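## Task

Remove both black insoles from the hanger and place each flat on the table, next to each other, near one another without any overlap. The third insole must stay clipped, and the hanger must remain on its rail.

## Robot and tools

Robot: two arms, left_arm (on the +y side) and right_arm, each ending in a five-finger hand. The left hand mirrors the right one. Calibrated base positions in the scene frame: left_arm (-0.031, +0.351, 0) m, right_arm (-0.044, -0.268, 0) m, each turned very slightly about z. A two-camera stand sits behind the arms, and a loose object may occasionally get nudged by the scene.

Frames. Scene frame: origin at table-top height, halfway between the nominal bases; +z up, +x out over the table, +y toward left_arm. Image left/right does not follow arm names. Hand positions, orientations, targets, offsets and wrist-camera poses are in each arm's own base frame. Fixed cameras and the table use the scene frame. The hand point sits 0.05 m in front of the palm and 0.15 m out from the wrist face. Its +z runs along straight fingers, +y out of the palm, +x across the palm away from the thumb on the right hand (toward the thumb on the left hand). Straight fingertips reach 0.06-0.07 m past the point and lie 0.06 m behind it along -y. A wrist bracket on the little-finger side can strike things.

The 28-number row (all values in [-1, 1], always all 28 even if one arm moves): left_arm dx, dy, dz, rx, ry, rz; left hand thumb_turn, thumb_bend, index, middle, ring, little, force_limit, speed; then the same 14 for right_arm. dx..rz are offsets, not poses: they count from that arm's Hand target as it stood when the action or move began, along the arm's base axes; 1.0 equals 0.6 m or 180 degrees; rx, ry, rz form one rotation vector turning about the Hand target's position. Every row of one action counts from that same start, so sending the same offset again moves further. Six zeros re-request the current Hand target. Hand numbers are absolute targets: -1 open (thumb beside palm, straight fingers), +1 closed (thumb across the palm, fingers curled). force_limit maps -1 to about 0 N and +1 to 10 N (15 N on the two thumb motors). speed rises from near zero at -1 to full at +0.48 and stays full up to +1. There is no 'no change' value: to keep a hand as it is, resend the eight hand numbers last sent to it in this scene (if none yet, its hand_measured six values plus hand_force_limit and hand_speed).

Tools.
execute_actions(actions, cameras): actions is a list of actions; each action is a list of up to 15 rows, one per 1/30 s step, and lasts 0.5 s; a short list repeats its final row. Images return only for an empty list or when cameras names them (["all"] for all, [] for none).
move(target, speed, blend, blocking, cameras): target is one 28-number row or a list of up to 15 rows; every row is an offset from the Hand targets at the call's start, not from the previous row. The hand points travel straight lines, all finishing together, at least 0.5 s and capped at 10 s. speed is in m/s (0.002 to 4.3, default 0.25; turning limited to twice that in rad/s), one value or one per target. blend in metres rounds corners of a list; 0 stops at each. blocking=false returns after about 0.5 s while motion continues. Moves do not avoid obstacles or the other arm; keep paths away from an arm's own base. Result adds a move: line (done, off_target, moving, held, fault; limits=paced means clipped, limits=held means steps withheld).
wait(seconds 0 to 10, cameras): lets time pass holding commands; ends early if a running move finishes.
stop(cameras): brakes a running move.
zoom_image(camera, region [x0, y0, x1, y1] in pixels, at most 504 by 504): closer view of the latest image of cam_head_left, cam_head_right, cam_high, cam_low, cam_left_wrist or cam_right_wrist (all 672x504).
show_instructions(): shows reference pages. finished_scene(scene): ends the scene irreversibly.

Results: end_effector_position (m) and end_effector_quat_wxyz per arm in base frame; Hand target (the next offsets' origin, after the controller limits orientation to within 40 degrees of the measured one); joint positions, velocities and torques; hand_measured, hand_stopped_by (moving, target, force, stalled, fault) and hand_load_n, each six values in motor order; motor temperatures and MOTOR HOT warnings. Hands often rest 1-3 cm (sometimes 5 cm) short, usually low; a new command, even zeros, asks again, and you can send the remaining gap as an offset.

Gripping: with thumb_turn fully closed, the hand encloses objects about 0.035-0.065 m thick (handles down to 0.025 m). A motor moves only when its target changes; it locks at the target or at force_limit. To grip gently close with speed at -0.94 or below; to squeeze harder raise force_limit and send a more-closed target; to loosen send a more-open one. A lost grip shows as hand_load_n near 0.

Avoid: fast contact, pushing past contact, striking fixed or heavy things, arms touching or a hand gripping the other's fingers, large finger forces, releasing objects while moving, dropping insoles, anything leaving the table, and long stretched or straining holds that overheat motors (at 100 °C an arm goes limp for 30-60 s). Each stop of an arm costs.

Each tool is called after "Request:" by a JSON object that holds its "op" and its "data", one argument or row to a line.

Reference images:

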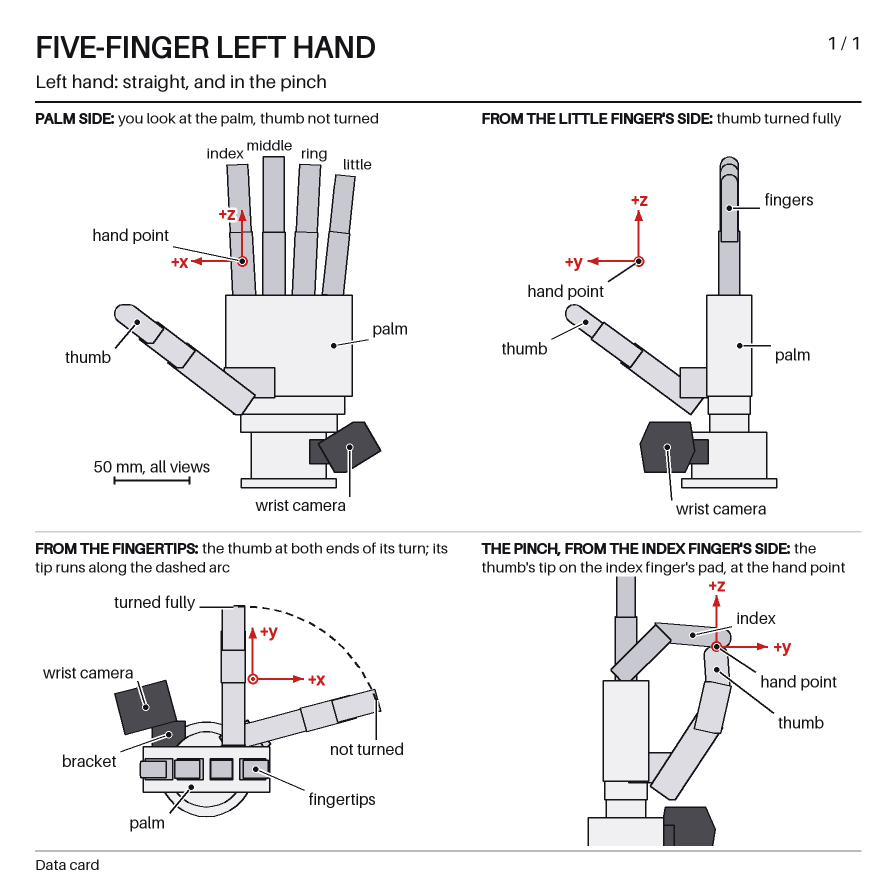

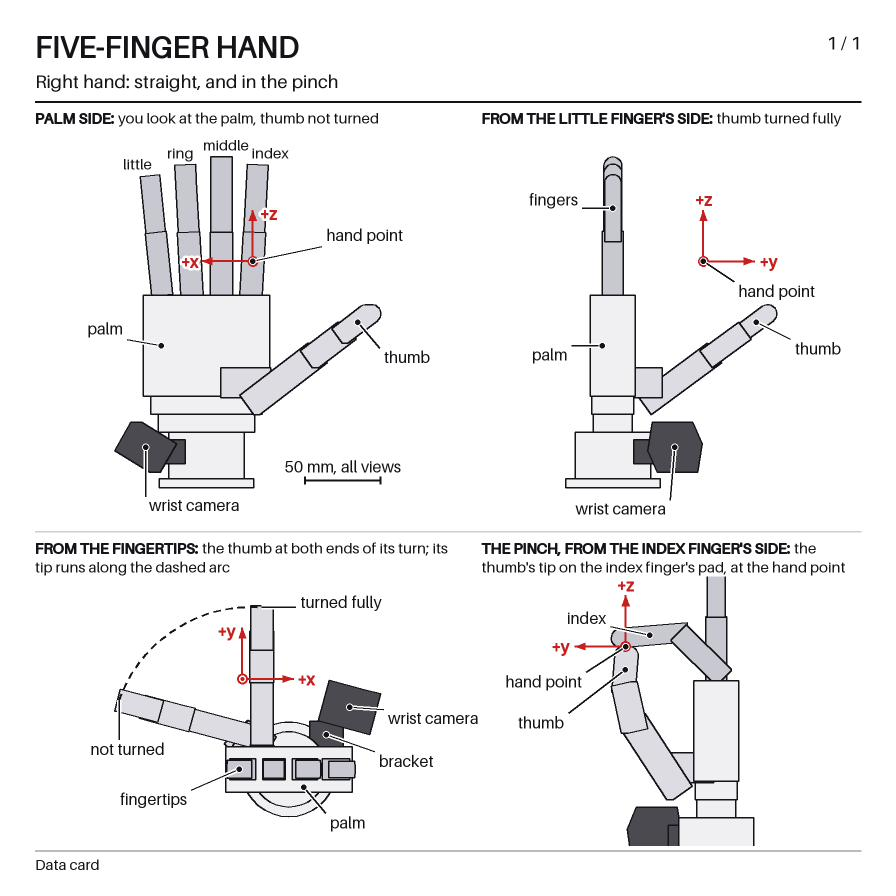

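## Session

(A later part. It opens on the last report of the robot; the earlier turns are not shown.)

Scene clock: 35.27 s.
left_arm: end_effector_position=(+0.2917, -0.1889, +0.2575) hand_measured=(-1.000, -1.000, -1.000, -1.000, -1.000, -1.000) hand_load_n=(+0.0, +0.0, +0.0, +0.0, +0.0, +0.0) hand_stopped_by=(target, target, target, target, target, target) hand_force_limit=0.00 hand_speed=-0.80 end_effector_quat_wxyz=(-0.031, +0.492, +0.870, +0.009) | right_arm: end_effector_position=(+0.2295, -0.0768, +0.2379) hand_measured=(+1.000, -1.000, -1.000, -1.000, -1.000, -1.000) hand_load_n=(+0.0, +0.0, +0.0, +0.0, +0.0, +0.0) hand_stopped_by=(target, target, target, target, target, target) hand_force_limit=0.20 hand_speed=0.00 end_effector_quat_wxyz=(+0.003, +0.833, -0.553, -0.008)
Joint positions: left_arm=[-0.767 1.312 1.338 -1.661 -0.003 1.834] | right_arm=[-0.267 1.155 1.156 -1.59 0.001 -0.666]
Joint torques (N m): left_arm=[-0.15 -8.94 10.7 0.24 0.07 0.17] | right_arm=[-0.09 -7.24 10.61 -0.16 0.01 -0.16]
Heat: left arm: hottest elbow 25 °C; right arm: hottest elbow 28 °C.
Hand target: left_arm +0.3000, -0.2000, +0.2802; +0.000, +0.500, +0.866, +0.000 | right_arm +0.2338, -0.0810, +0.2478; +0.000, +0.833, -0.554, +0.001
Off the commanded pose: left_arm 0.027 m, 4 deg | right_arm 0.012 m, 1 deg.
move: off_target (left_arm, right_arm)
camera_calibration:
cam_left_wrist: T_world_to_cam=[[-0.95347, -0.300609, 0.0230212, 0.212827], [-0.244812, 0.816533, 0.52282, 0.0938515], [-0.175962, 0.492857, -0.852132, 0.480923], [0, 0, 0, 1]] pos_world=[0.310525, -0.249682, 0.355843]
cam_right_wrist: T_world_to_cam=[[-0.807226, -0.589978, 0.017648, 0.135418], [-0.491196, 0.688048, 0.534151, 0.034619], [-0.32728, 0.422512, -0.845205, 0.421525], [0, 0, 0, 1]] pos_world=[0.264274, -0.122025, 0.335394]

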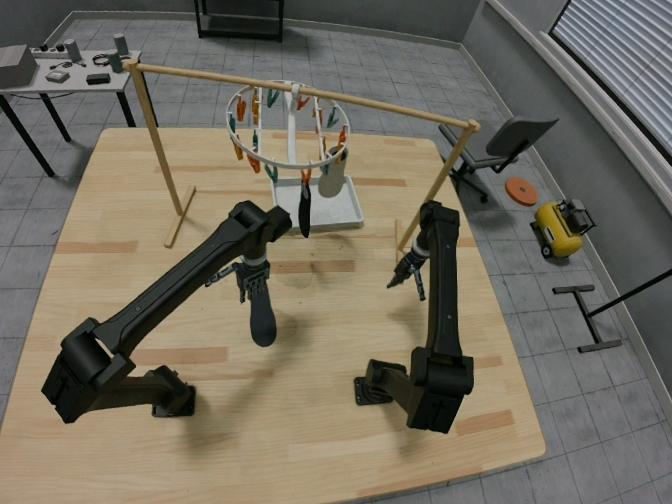

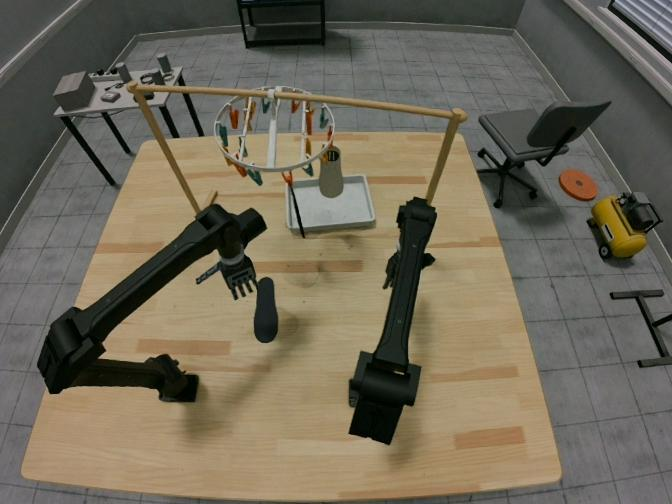

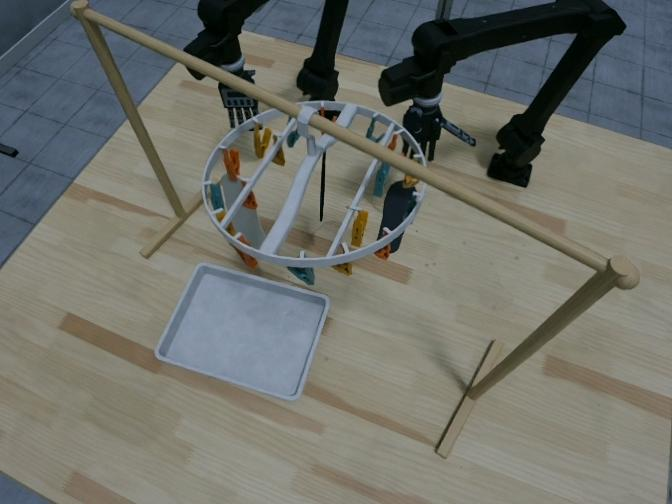

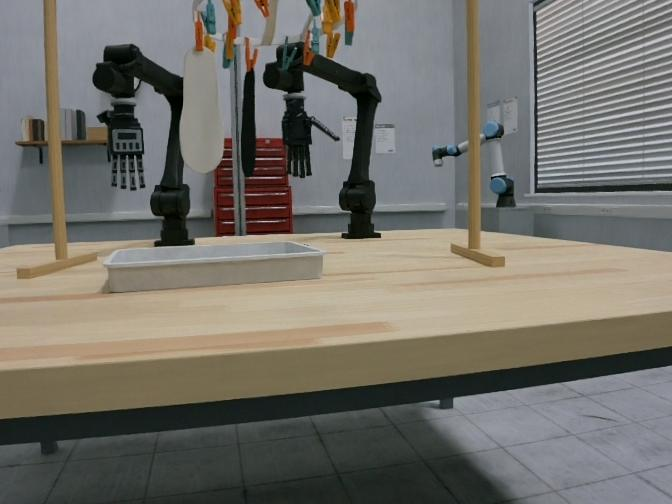

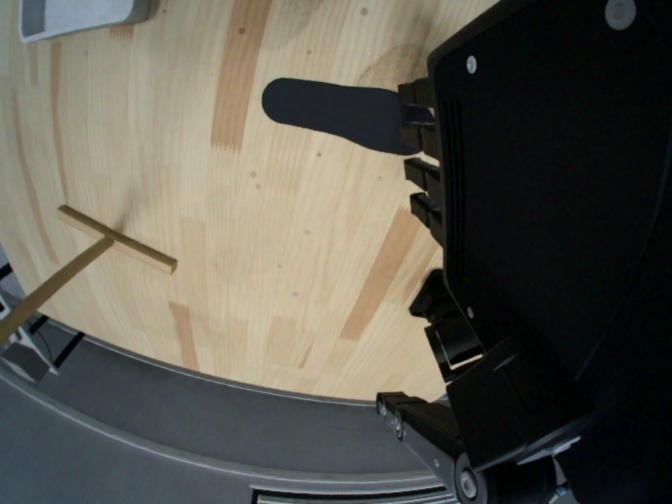

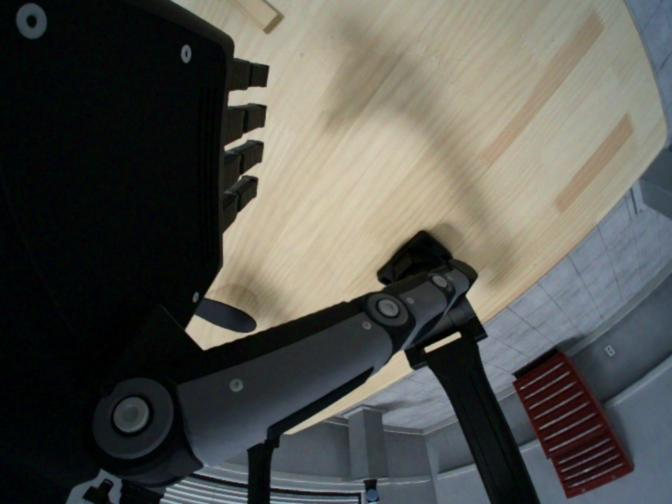

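Request:
{"op": "move", "data": {
  "target": [
    [0,-0.067,0.05,-0.4518,-0.2153,-0.0394,1,-1,-0.4,-0.4,-0.4,-0.4,0,0, 0,0,0,0,0,0,1,-1,-1,-1,-1,-1,0.2,0],
    [0.15,-0.377,0.1,-0.4518,-0.2153,-0.0394,1,-1,-0.4,-0.4,-0.4,-0.4,0,0, 0,0,0,0,0,0,1,-1,-1,-1,-1,-1,0.2,0]
  ],
  "cameras": ["cam_head_right","cam_left_wrist"],
  "speed": 0.4,
  "blend": 0.03
}}

Scene clock: 40.47 s.
left_arm: end_effector_position=(+0.3844, -0.4101, +0.3004) hand_measured=(+1.000, -1.000, -0.400, -0.400, -0.400, -0.400) hand_load_n=(+0.0, +0.0, +0.0, +0.0, +0.0, +0.0) hand_stopped_by=(target, target, target, target, target, target) hand_force_limit=0.00 hand_speed=0.00 end_effector_quat_wxyz=(+0.560, +0.405, +0.609, -0.390) | right_arm: end_effector_position=(+0.2295, -0.0768, +0.2379) hand_measured=(+1.000, -1.000, -1.000, -1.000, -1.000, -1.000) hand_load_n=(+0.0, +0.0, +0.0, +0.0, +0.0, +0.0) hand_stopped_by=(target, target, target, target, target, target) hand_force_limit=0.20 hand_speed=0.00 end_effector_quat_wxyz=(+0.003, +0.833, -0.553, -0.008)
Joint positions: left_arm=[-0.774 1.177 0.76 0.342 0.42 1.581] | right_arm=[-0.267 1.155 1.156 -1.59 0.001 -0.666]
Joint torques (N m): left_arm=[-0.67 -6.53 11.89 2.78 -0.07 -0.01] | right_arm=[-0.03 -6.89 10.4 -0.18 -0.02 -0.19]
Heat: left arm: hottest elbow 26 °C; right arm: hottest elbow 28 °C.
Hand target: left_arm +0.3900, -0.4262, +0.3402; +0.583, +0.400, +0.583, -0.401 | right_arm +0.2338, -0.0810, +0.2478; +0.000, +0.832, -0.554, +0.001
Off the commanded pose: left_arm 0.043 m, 4 deg | right_arm 0.012 m, 1 deg.
move: off_target (left_arm, right_arm)
camera_calibration:
cam_left_wrist: T_world_to_cam=[[-0.912477, -0.349197, -0.213184, 0.269028], [-0.0220229, 0.562236, -0.826684, 0.4901], [0.408535, -0.749635, -0.520717, -0.190892], [0, 0, 0, 1]] pos_world=[0.334262, -0.324707, 0.36311]
Images, in order (width x height): cam_head_right 672x504, cam_left_wrist 672x504.

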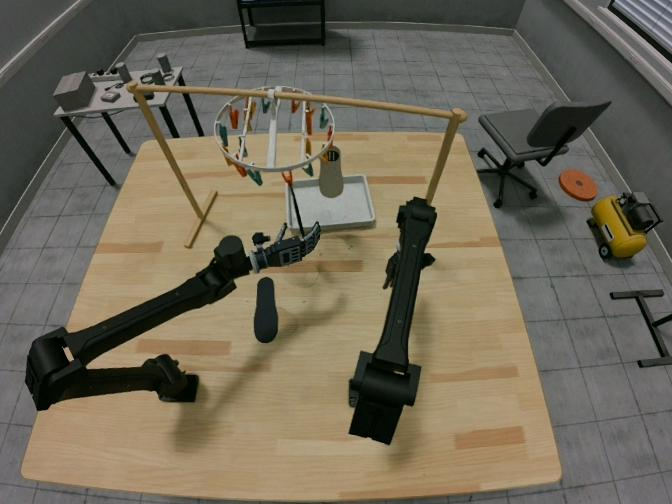

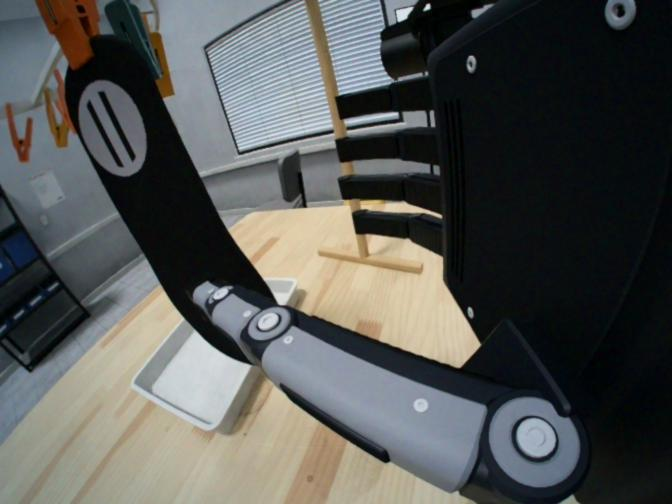

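Request:
{"op": "move", "data": {
  "target": [
    [0.117,0.021,0.012,0,0,0,1,-1,-0.4,-0.4,-0.4,-0.4,0,0, 0,0,0,0,0,0,1,-1,-1,-1,-1,-1,0.2,0]
  ],
  "cameras": ["cam_left_wrist"],
  "speed": 0.13
}}

Scene clock: 42.90 s.
left_arm: end_effector_position=(+0.4440, -0.4090, +0.3097) hand_measured=(+1.000, -1.000, -0.400, -0.400, -0.400, -0.400) hand_load_n=(+0.5, +0.0, +0.0, +0.5, +0.0, +0.0) hand_stopped_by=(target, target, target, target, target, target) hand_force_limit=0.00 hand_speed=0.00 end_effector_quat_wxyz=(+0.557, +0.408, +0.604, -0.399) | right_arm: end_effector_position=(+0.2295, -0.0768, +0.2379) hand_measured=(+1.000, -1.000, -1.000, -1.000, -1.000, -1.000) hand_load_n=(+0.0, +0.0, +0.0, +0.0, +0.0, +0.0) hand_stopped_by=(target, target, target, target, target, target) hand_force_limit=0.20 hand_speed=0.00 end_effector_quat_wxyz=(+0.003, +0.833, -0.553, -0.008)
Joint positions: left_arm=[-0.659 1.294 0.88 0.342 0.555 1.581] | right_arm=[-0.267 1.155 1.156 -1.59 0.001 -0.666]
Joint torques (N m): left_arm=[1.2 -8.35 11.84 2.7 0.14 0] | right_arm=[0.03 -7.24 10.52 -0.06 0 -0.19]
Heat: left arm: hottest elbow 26 °C; right arm: hottest elbow 28 °C.
Hand target: left_arm +0.4602, -0.4135, +0.3474; +0.583, +0.400, +0.583, -0.401 | right_arm +0.2338, -0.0810, +0.2478; +0.000, +0.832, -0.554, +0.001
Off the commanded pose: left_arm 0.041 m, 4 deg | right_arm 0.012 m, 1 deg.
move: off_target (left_arm, right_arm)
camera_calibration:
cam_left_wrist: T_world_to_cam=[[-0.919922, -0.333615, -0.206022, 0.333316], [-0.0148369, 0.554671, -0.831937, 0.493891], [0.391821, -0.76226, -0.515204, -0.208998], [0, 0, 0, 1]] pos_world=[0.395843, -0.322059, 0.37188]
Images, in order (width x height): cam_left_wrist 672x504.

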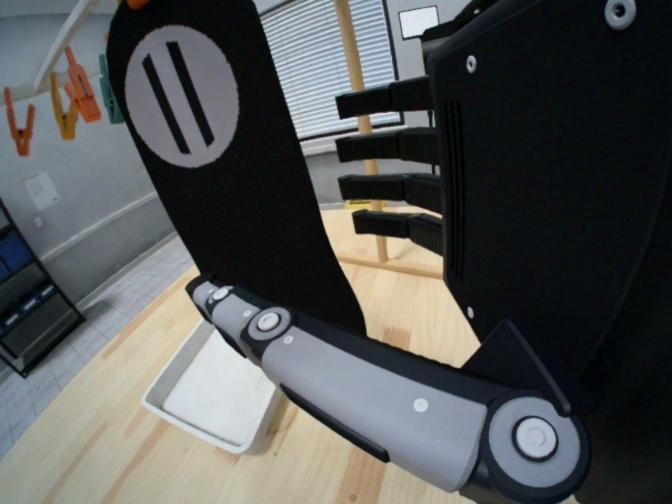

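Request:
{"op": "move", "data": {
  "target": [
    [0.028,0.015,0,0,0,0,1,-1,-0.4,-0.4,-0.4,-0.4,0,0, 0,0,0,0,0,0,1,-1,-1,-1,-1,-1,0.2,0],
    [0.028,0.015,0,0,0,0,1,-0.25,0,0,0,0,-0.5,-0.4, 0,0,0,0,0,0,1,-1,-1,-1,-1,-1,0.2,0]
  ],
  "cameras": ["cam_left_wrist"],
  "speed": 0.12
}}

Scene clock: 45.83 s.
left_arm: end_effector_position=(+0.4619, -0.3988, +0.3088) hand_measured=(+1.000, -0.250, +0.000, +0.000, +0.000, +0.000) hand_load_n=(+0.0, +0.0, +0.0, +0.0, +0.0, +0.0) hand_stopped_by=(target, target, target, target, target, target) hand_force_limit=-0.50 hand_speed=-0.40 end_effector_quat_wxyz=(+0.556, +0.405, +0.606, -0.399) | right_arm: end_effector_position=(+0.2295, -0.0768, +0.2379) hand_measured=(+1.000, -1.000, -1.000, -1.000, -1.000, -1.000) hand_load_n=(+0.0, +0.0, +0.0, +0.0, +0.0, +0.5) hand_stopped_by=(target, target, target, target, target, target) hand_force_limit=0.20 hand_speed=0.00 end_effector_quat_wxyz=(+0.003, +0.833, -0.553, -0.008)
Joint positions: left_arm=[-0.615 1.317 0.899 0.342 0.596 1.581] | right_arm=[-0.267 1.155 1.156 -1.59 0.001 -0.666]
Joint torques (N m): left_arm=[1.26 -8.82 11.82 2.73 0.12 0.01] | right_arm=[0.26 -6.95 10.45 -0.2 -0.02 -0.14]
Heat: left arm: hottest elbow 26 °C; right arm: hottest elbow 28 °C.
Hand target: left_arm +0.4770, -0.4046, +0.3474; +0.583, +0.400, +0.583, -0.401 | right_arm +0.2338, -0.0810, +0.2478; +0.000, +0.832, -0.554, +0.001
Off the commanded pose: left_arm 0.042 m, 4 deg | right_arm 0.012 m, 1 deg.
move: off_target (left_arm, right_arm); target 2's new numbers were sent with left_arm's hand 0.042 m and 4 deg from that target
camera_calibration:
cam_left_wrist: T_world_to_cam=[[-0.919663, -0.336829, -0.201905, 0.350311], [-0.0202367, 0.554101, -0.832204, 0.490105], [0.392186, -0.761261, -0.516402, -0.208195], [0, 0, 0, 1]] pos_world=[0.413737, -0.312063, 0.371084]
Images, in order (width x height): cam_left_wrist 672x504.

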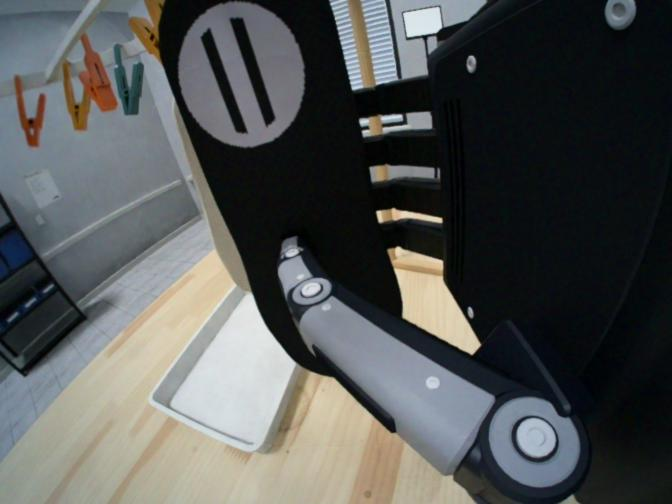

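Request:
{"op": "move", "data": {
  "target": [
    [0,0,0,0,0,0,1,0.6,0.5,0.5,0.18,0.18,0.2,-0.9, 0,0,0,0,0,0,1,-1,-1,-1,-1,-1,0.2,0],
    [-0.05,-0.01,-0.16,0,0,0,1,0.6,0.5,0.5,0.18,0.18,0.2,-0.9, 0,0,0,0,0,0,1,-1,-1,-1,-1,-1,0.2,0],
    [-0.14,-0.035,-0.27,0,0,0,1,0.6,0.5,0.5,0.18,0.18,0.2,-0.9, 0,0,0,0,0,0,1,-1,-1,-1,-1,-1,0.2,0]
  ],
  "cameras": ["cam_left_wrist","cam_high","cam_low","cam_head_left"],
  "speed": 0.12,
  "blend": [0,0.02,0]
}}

Scene clock: 50.37 s.
left_arm: end_effector_position=(+0.3929, -0.4176, +0.1676) hand_measured=(+1.000, -0.128, +0.230, +0.210, +0.180, +0.180) hand_load_n=(+0.0, +8.0, +8.0, +10.0, +0.0, +0.0) hand_stopped_by=(target, force, force, force, target, target) hand_force_limit=0.20 hand_speed=-0.90 end_effector_quat_wxyz=(+0.570, +0.404, +0.598, -0.393) | right_arm: end_effector_position=(+0.2295, -0.0768, +0.2379) hand_measured=(+1.000, -1.000, -1.000, -1.000, -1.000, -1.000) hand_load_n=(+0.0, +0.0, +0.0, +0.0, +0.0, +0.0) hand_stopped_by=(target, target, target, target, target, target) hand_force_limit=0.20 hand_speed=0.00 end_effector_quat_wxyz=(+0.003, +0.833, -0.553, -0.008)
Joint positions: left_arm=[-0.771 1.505 0.593 0.867 0.426 1.581] | right_arm=[-0.267 1.155 1.156 -1.59 0.001 -0.666]
Joint torques (N m): left_arm=[-0.26 -9.99 6.64 2.81 -0.07 0.01] | right_arm=[-0.21 -7.06 10.48 -0.13 0.02 -0.17]
Motor temperatures (°C): left_arm=[22 25 27 25 22 22] | right_arm=[24 25 29 24 22 22]
Heat: left arm: hottest elbow 27 °C; right arm: hottest elbow 29 °C.
Hand target: left_arm +0.3930, -0.4256, +0.1855; +0.583, +0.400, +0.583, -0.401 | right_arm +0.2338, -0.0810, +0.2478; +0.000, +0.832, -0.554, +0.001
Off the commanded pose: left_arm 0.020 m, 3 deg | right_arm 0.012 m, 1 deg.
move: off_target (left_arm, right_arm)
camera_calibration:
cam_left_wrist: T_world_to_cam=[[-0.908822, -0.351377, -0.224893, 0.245515], [-0.00322301, 0.544972, -0.838448, 0.372103], [0.417171, -0.761275, -0.496415, -0.281434], [0, 0, 0, 1]] pos_world=[0.341735, -0.330766, 0.227496]
Images, in order (width x height): cam_head_left 672x504, cam_high 672x504, cam_low 672x504, cam_left_wrist 672x504.

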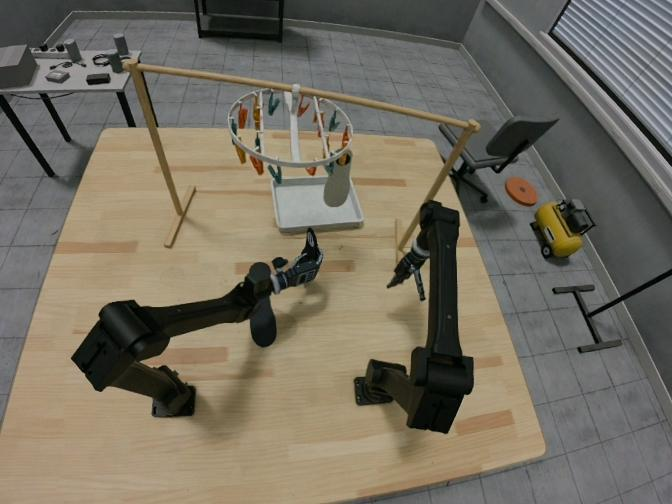

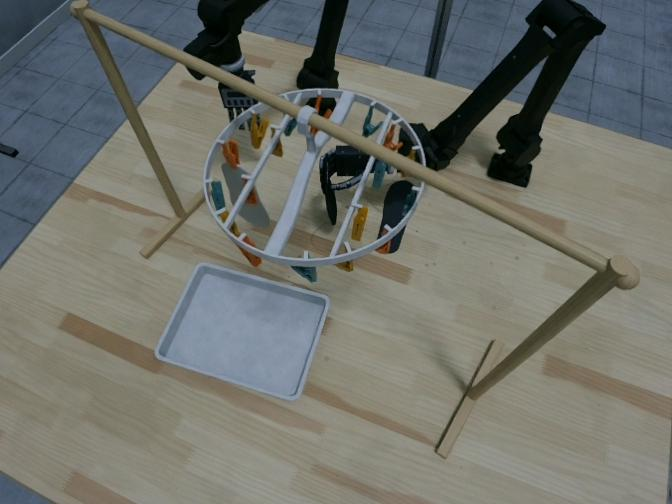

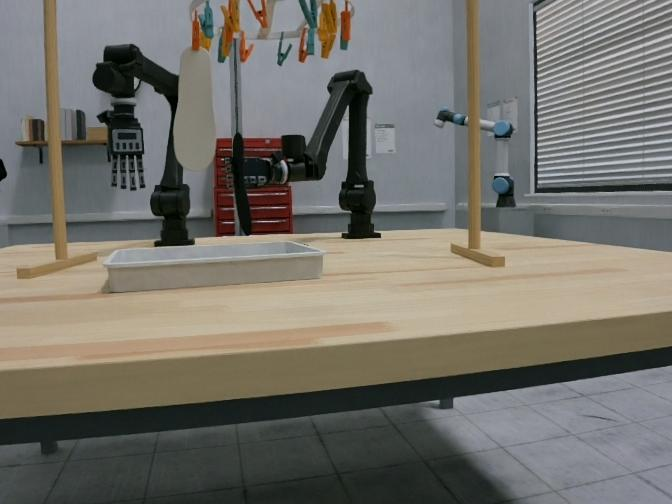

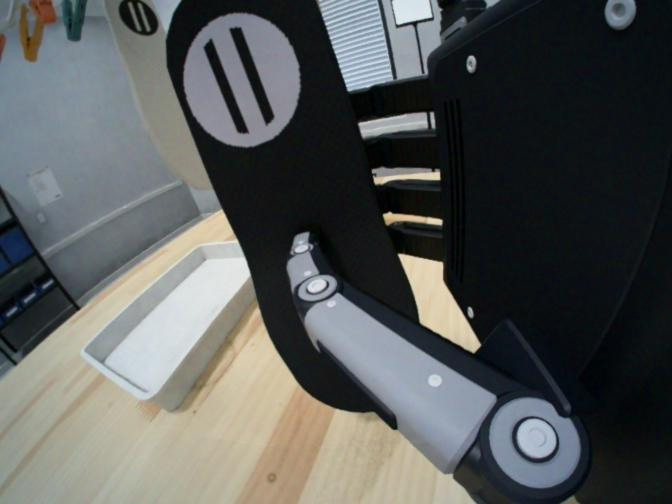

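Request:
{"op": "move", "data": {
  "target": [
    [-0.088,0.043,0.208,0,0,0,1,0.6,0.5,0.5,0.18,0.18,0.2,-0.9, 0,0,0,0,0,0,1,-1,-1,-1,-1,-1,0.2,0],
    [-0.166,0.069,0.041,0.2774,0.4523,0.3223,1,0.6,0.5,0.5,0.18,0.18,0.2,-0.9, 0,0,0,0,0,0,1,-1,-1,-1,-1,-1,0.2,0],
    [-0.166,0.069,-0.21,0.2774,0.4523,0.3223,1,0.6,0.5,0.5,0.18,0.18,0.2,-0.9, 0,0,0,0,0,0,1,-1,-1,-1,-1,-1,0.2,0]
  ],
  "cameras": ["cam_left_wrist","cam_head_left"],
  "speed": [0.3,0.35,0.2],
  "blend": [0.04,0.03,0]
}}

Scene clock: 55.87 s.
left_arm: end_effector_position=(+0.2861, -0.3806, +0.0557) hand_measured=(+1.000, -0.128, +0.230, +0.210, +0.180, +0.180) hand_load_n=(+0.0, +8.0, +8.0, +10.0, +0.0, +0.0) hand_stopped_by=(target, force, force, force, target, target) hand_force_limit=0.20 hand_speed=-0.90 end_effector_quat_wxyz=(-0.007, -0.041, +0.999, +0.011) | right_arm: end_effector_position=(+0.2295, -0.0768, +0.2379) hand_measured=(+1.000, -1.000, -1.000, -1.000, -1.000, -1.000) hand_load_n=(+0.0, +0.0, +0.0, +0.0, +0.0, +0.0) hand_stopped_by=(target, target, target, target, target, target) hand_force_limit=0.20 hand_speed=0.00 end_effector_quat_wxyz=(+0.003, +0.833, -0.553, -0.008)
Joint positions: left_arm=[-0.937 1.872 1.469 -1.193 -0.001 0.551] | right_arm=[-0.267 1.155 1.156 -1.59 0.001 -0.666]
Joint torques (N m): left_arm=[1.32 -16.85 6.98 0.7 0.06 -0.05] | right_arm=[-0.09 -7.3 10.54 -0.18 0 -0.18]
Heat: left arm: hottest elbow 27 °C; right arm: hottest elbow 29 °C.
Hand target: left_arm +0.2934, -0.3843, +0.0595; +0.000, -0.052, +0.999, -0.001 | right_arm +0.2338, -0.0810, +0.2478; +0.000, +0.832, -0.554, +0.001
Off the commanded pose: left_arm 0.009 m, 2 deg | right_arm 0.012 m, 1 deg.
move: off_target (right_arm)
camera_calibration:
cam_left_wrist: T_world_to_cam=[[-0.152742, -0.987981, -0.0237421, -0.3336], [-0.864399, 0.121913, 0.487803, 0.269321], [-0.479046, 0.0950305, -0.872631, 0.33888], [0, 0, 0, 1]] pos_world=[0.344185, -0.394629, 0.156421]
Images, in order (width x height): cam_head_left 672x504, cam_left_wrist 672x504.

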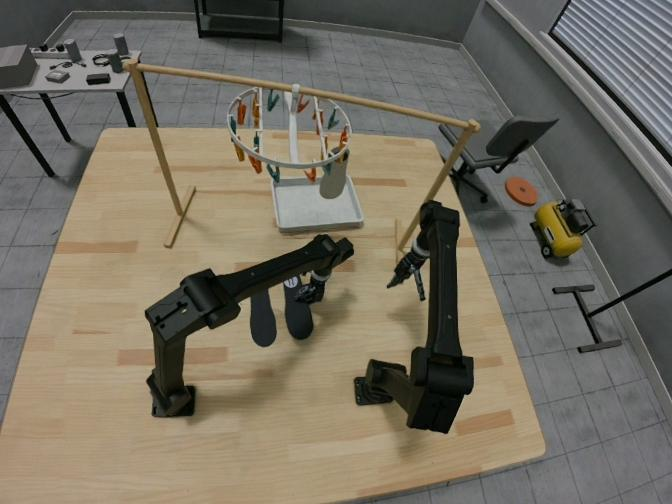

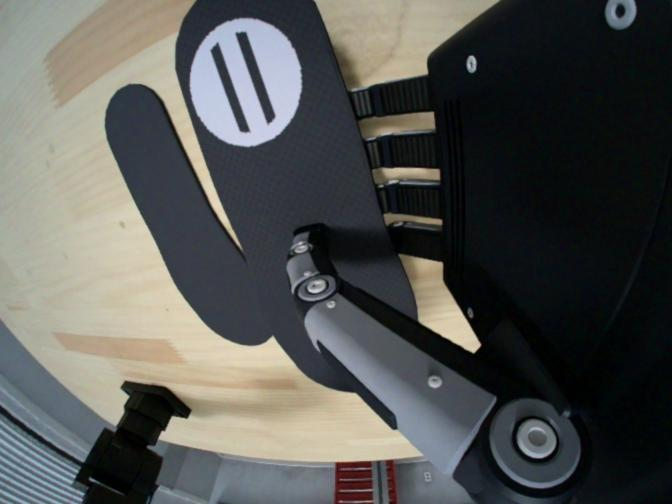

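Request:
{"op": "move", "data": {
  "target": [
    [0,0.017,0,0,0,0,1,0.6,0.5,0.5,0.18,0.18,0.2,-0.9, 0,0,0,0,0,0,1,-1,-1,-1,-1,-1,0.2,0],
    [0,0.017,-0.07,0,0,0,1,0.6,0.5,0.5,0.18,0.18,0.2,-0.9, 0,0,0,0,0,0,1,-1,-1,-1,-1,-1,0.2,0]
  ],
  "cameras": ["cam_left_wrist"],
  "speed": 0.08,
  "blend": 0.005
}}

Scene clock: 57.93 s.
left_arm: end_effector_position=(+0.2872, -0.3725, +0.0185) hand_measured=(+1.000, -0.128, +0.230, +0.210, +0.180, +0.180) hand_load_n=(+0.0, +8.0, +8.0, +10.0, +0.0, +0.0) hand_stopped_by=(target, force, force, force, target, target) hand_force_limit=0.20 hand_speed=-0.90 end_effector_quat_wxyz=(-0.003, -0.047, +0.999, +0.006) | right_arm: end_effector_position=(+0.2295, -0.0768, +0.2379) hand_measured=(+1.000, -1.000, -1.000, -1.000, -1.000, -1.000) hand_load_n=(+0.0, +0.0, +0.0, +0.0, +0.0, +0.0) hand_stopped_by=(target, target, target, target, target, target) hand_force_limit=0.20 hand_speed=0.00 end_effector_quat_wxyz=(+0.003, +0.833, -0.553, -0.008)
Joint positions: left_arm=[-0.925 1.892 1.393 -1.085 -0.001 0.551] | right_arm=[-0.267 1.155 1.156 -1.59 0.001 -0.666]
Joint torques (N m): left_arm=[1.49 -16.15 6.37 0.73 0.06 0.08] | right_arm=[-0.15 -7.18 10.32 -0.18 0 -0.16]
Heat: left arm: hottest elbow 27 °C; right arm: hottest elbow 29 °C.
Hand target: left_arm +0.2934, -0.3740, +0.0175; +0.000, -0.052, +0.999, +0.000 | right_arm +0.2338, -0.0810, +0.2478; +0.000, +0.832, -0.554, +0.001
Off the commanded pose: left_arm 0.006 m, 1 deg | right_arm 0.012 m, 1 deg.
move: off_target (right_arm)
camera_calibration:
cam_left_wrist: T_world_to_cam=[[-0.140508, -0.989963, -0.0151842, -0.330646], [-0.86935, 0.11602, 0.480385, 0.286789], [-0.473802, 0.0806981, -0.876926, 0.299481], [0, 0, 0, 1]] pos_world=[0.344756, -0.384768, 0.119833]
Images, in order (width x height): cam_left_wrist 672x504.

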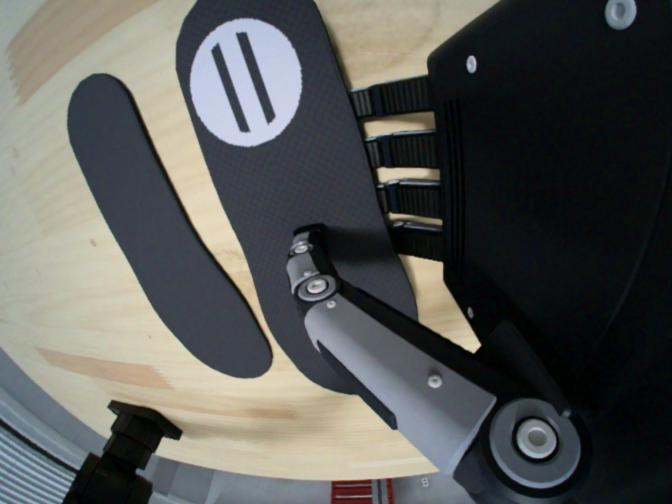

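Request:
{"op": "move", "data": {
  "target": [
    [0,0,0.001,0,0,0,1,-1,0.23,0.21,0.18,0.18,0.2,0, 0,0,0,0,0,0,1,-1,-1,-1,-1,-1,0.2,0],
    [0,0,0.018,0,0,0,1,-1,0,0,0,0,0.2,0, 0,0,0,0,0,0,1,-1,-1,-1,-1,-1,0.2,0],
    [0,0,0.05,0,0,0,1,-1,-0.3,-0.3,-0.3,-0.3,0.2,0, 0,0,0,0,0,0,1,-1,-1,-1,-1,-1,0.2,0],
    [-0.001,0.013,0.074,0,0,0,1,-1,-0.6,-0.6,-0.6,-0.6,0.2,0, 0,0,0,0,0,0,1,-1,-1,-1,-1,-1,0.2,0],
    [-0.002,0.02,0.093,0,0,0,1,-1,-1,-1,-1,-1,0.2,0, 0,0,0,0,0,0,1,-1,-1,-1,-1,-1,0.2,0]
  ],
  "cameras": ["cam_left_wrist"],
  "speed": 0.1
}}

Scene clock: 67.17 s.
left_arm: end_effector_position=(+0.2824, -0.3531, +0.0696) hand_measured=(+1.000, -1.000, -1.000, -1.000, -1.000, -1.000) hand_load_n=(+0.0, -0.5, +0.0, +0.0, +0.0, +0.0) hand_stopped_by=(target, target, target, target, target, target) hand_force_limit=0.20 hand_speed=0.00 end_effector_quat_wxyz=(-0.007, -0.054, +0.998, +0.011) | right_arm: end_effector_position=(+0.2295, -0.0768, +0.2379) hand_measured=(+1.000, -1.000, -1.000, -1.000, -1.000, -1.000) hand_load_n=(+0.0, +0.0, +0.0, +0.0, +0.0, +0.0) hand_stopped_by=(target, target, target, target, target, target) hand_force_limit=0.20 hand_speed=0.00 end_effector_quat_wxyz=(+0.003, +0.833, -0.553, -0.008)
Joint positions: left_arm=[-0.908 1.801 1.404 -1.201 -0.001 0.554] | right_arm=[-0.267 1.155 1.156 -1.59 0.001 -0.666]
Joint torques (N m): left_arm=[0.79 -14.74 8.34 0.57 0.06 0.16] | right_arm=[0.15 -7.12 10.47 -0.24 0.01 -0.19]
Heat: left arm: hottest elbow 27 °C; right arm: hottest elbow 29 °C.
Hand target: left_arm +0.2922, -0.3620, +0.0733; +0.000, -0.052, +0.999, +0.000 | right_arm +0.2338, -0.0810, +0.2478; +0.000, +0.832, -0.554, +0.001
Off the commanded pose: left_arm 0.014 m, 2 deg | right_arm 0.012 m, 1 deg.
move: off_target (left_arm, right_arm); target 2's new numbers were sent with left_arm's hand 0.012 m and 1 deg from that target; target 3's new numbers were sent with left_arm's hand 0.025 m and 3 deg from that target; target 4's new numbers were sent with left_arm's hand 0.020 m and 2 deg from that target; target 5's new numbers were sent with left_arm's hand 0.016 m and 1 deg from that target
camera_calibration:
cam_left_wrist: T_world_to_cam=[[-0.126595, -0.991639, -0.0250099, -0.315121], [-0.866724, 0.0983153, 0.489002, 0.248118], [-0.482455, 0.083582, -0.871924, 0.343528], [0, 0, 0, 1]] pos_world=[0.340893, -0.365593, 0.170319]
Images, in order (width x height): cam_left_wrist 672x504.

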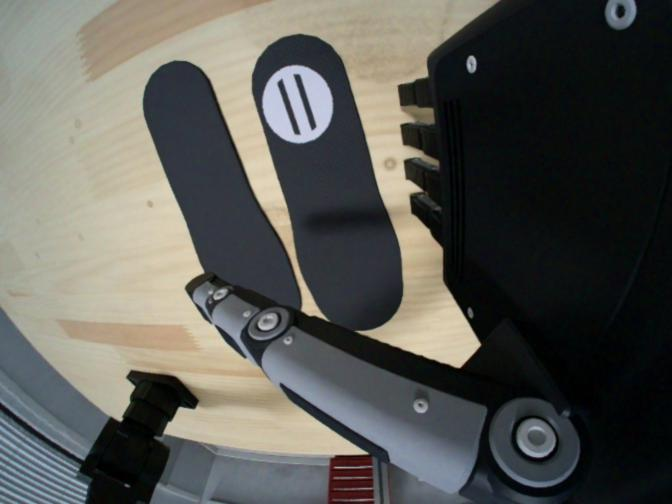

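Request:
{"op": "move", "data": {
  "target": [
    [0.005,-0.05,0.01,0,0,0,1,-1,-1,-1,-1,-1,0.2,0, 0,0,0,0,0,0,1,-1,-1,-1,-1,-1,0.2,0],
    [0.005,-0.07,0.26,0,0,0,1,-1,-1,-1,-1,-1,0.2,0, 0,0,0,0,0,0,1,-1,-1,-1,-1,-1,0.2,0]
  ],
  "cameras": ["cam_left_wrist","cam_head_left","cam_high"],
  "speed": [0.15,0.35],
  "blend": 0.01
}}

Request:
{"op": "zoom_image", "data": {
  "camera": "cam_head_left",
  "region": [190, 240, 350, 370]
}}

Scene clock: 69.37 s.
left_arm: end_effector_position=(+0.2919, -0.3911, +0.2129) hand_measured=(+1.000, -1.000, -1.000, -1.000, -1.000, -1.000) hand_load_n=(+0.0, +0.0, +0.0, +0.0, +0.0, +0.0) hand_stopped_by=(target, target, target, target, target, target) hand_force_limit=0.20 hand_speed=0.00 end_effector_quat_wxyz=(-0.011, -0.050, +0.999, +0.017) | right_arm: end_effector_position=(+0.2295, -0.0768, +0.2379) hand_measured=(+1.000, -1.000, -1.000, -1.000, -1.000, -1.000) hand_load_n=(+0.0, +0.0, +0.0, +0.0, +0.0, +0.0) hand_stopped_by=(target, target, target, target, target, target) hand_force_limit=0.20 hand_speed=0.00 end_effector_quat_wxyz=(+0.003, +0.833, -0.553, -0.008)
Joint positions: left_arm=[-0.937 1.829 1.826 -1.608 0 0.533] | right_arm=[-0.267 1.155 1.156 -1.59 0.001 -0.666]
Joint torques (N m): left_arm=[-0.56 -16.26 10.84 -0.16 0.03 -0.06] | right_arm=[0.21 -7.12 10.56 -0.2 0.01 -0.2]
Heat: left arm: hottest elbow 27 °C; right arm: hottest elbow 29 °C.
Hand target: left_arm +0.2952, -0.4040, +0.2293; +0.000, -0.052, +0.999, -0.001 | right_arm +0.2338, -0.0810, +0.2478; +0.000, +0.832, -0.554, +0.001
Off the commanded pose: left_arm 0.021 m, 2 deg | right_arm 0.012 m, 1 deg.
move: off_target (left_arm, right_arm)
camera_calibration:
cam_left_wrist: T_world_to_cam=[[-0.134841, -0.990292, -0.0337481, -0.343192], [-0.861941, 0.100428, 0.496962, 0.187863], [-0.488748, 0.0960997, -0.867116, 0.481998], [0, 0, 0, 1]] pos_world=[0.351227, -0.405047, 0.313005]
Images, in order (width x height): cam_head_left 672x504, cam_high 672x504, cam_left_wrist 672x504.

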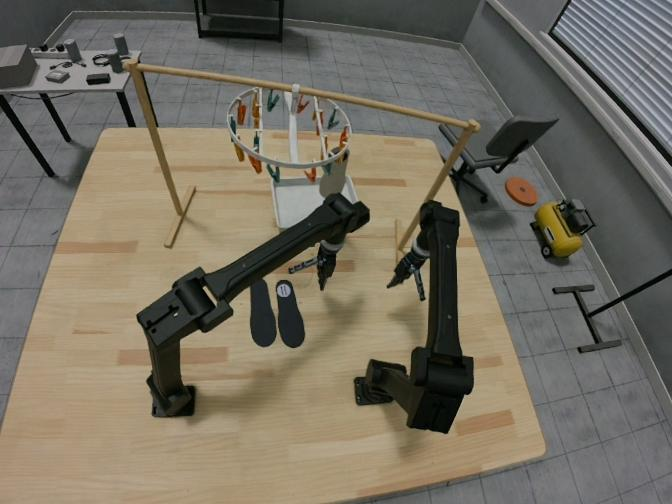

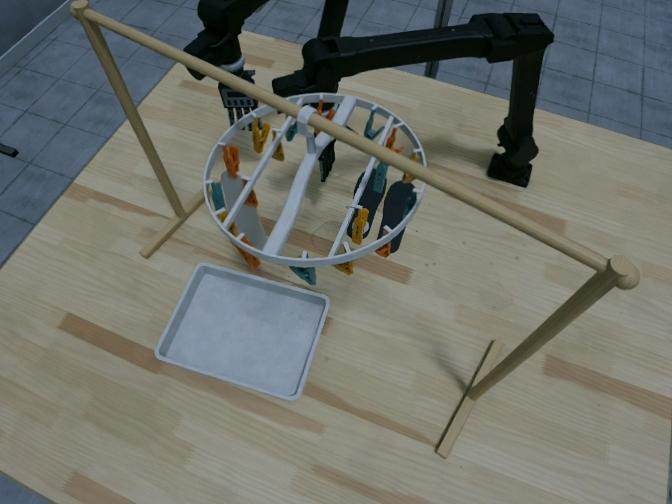

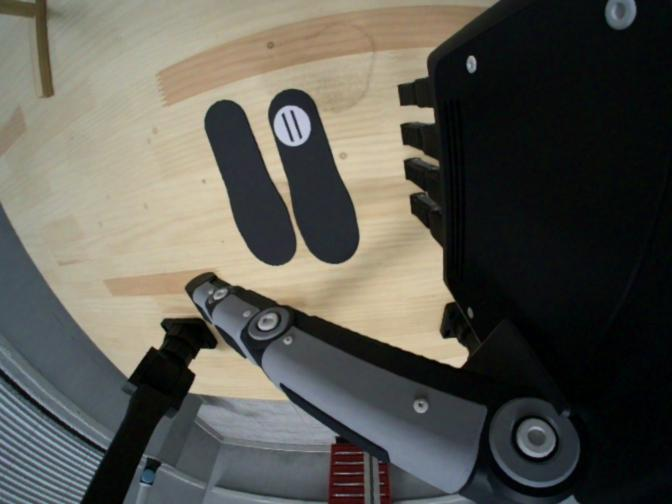

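Scaled by 3.150 from the camera's 672x504 image, which has a finer 960x720 frame.

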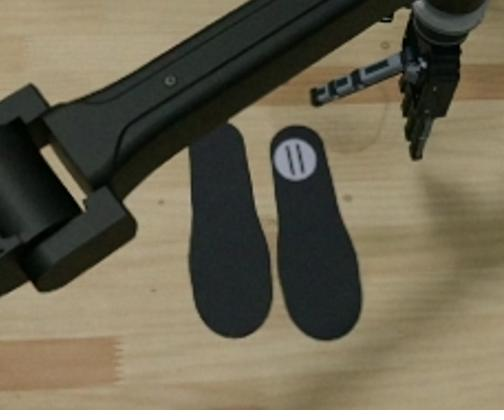

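Request:
{"op": "finished_scene", "data": {
  "scene": 3
}}

The scene is finished: the task was done.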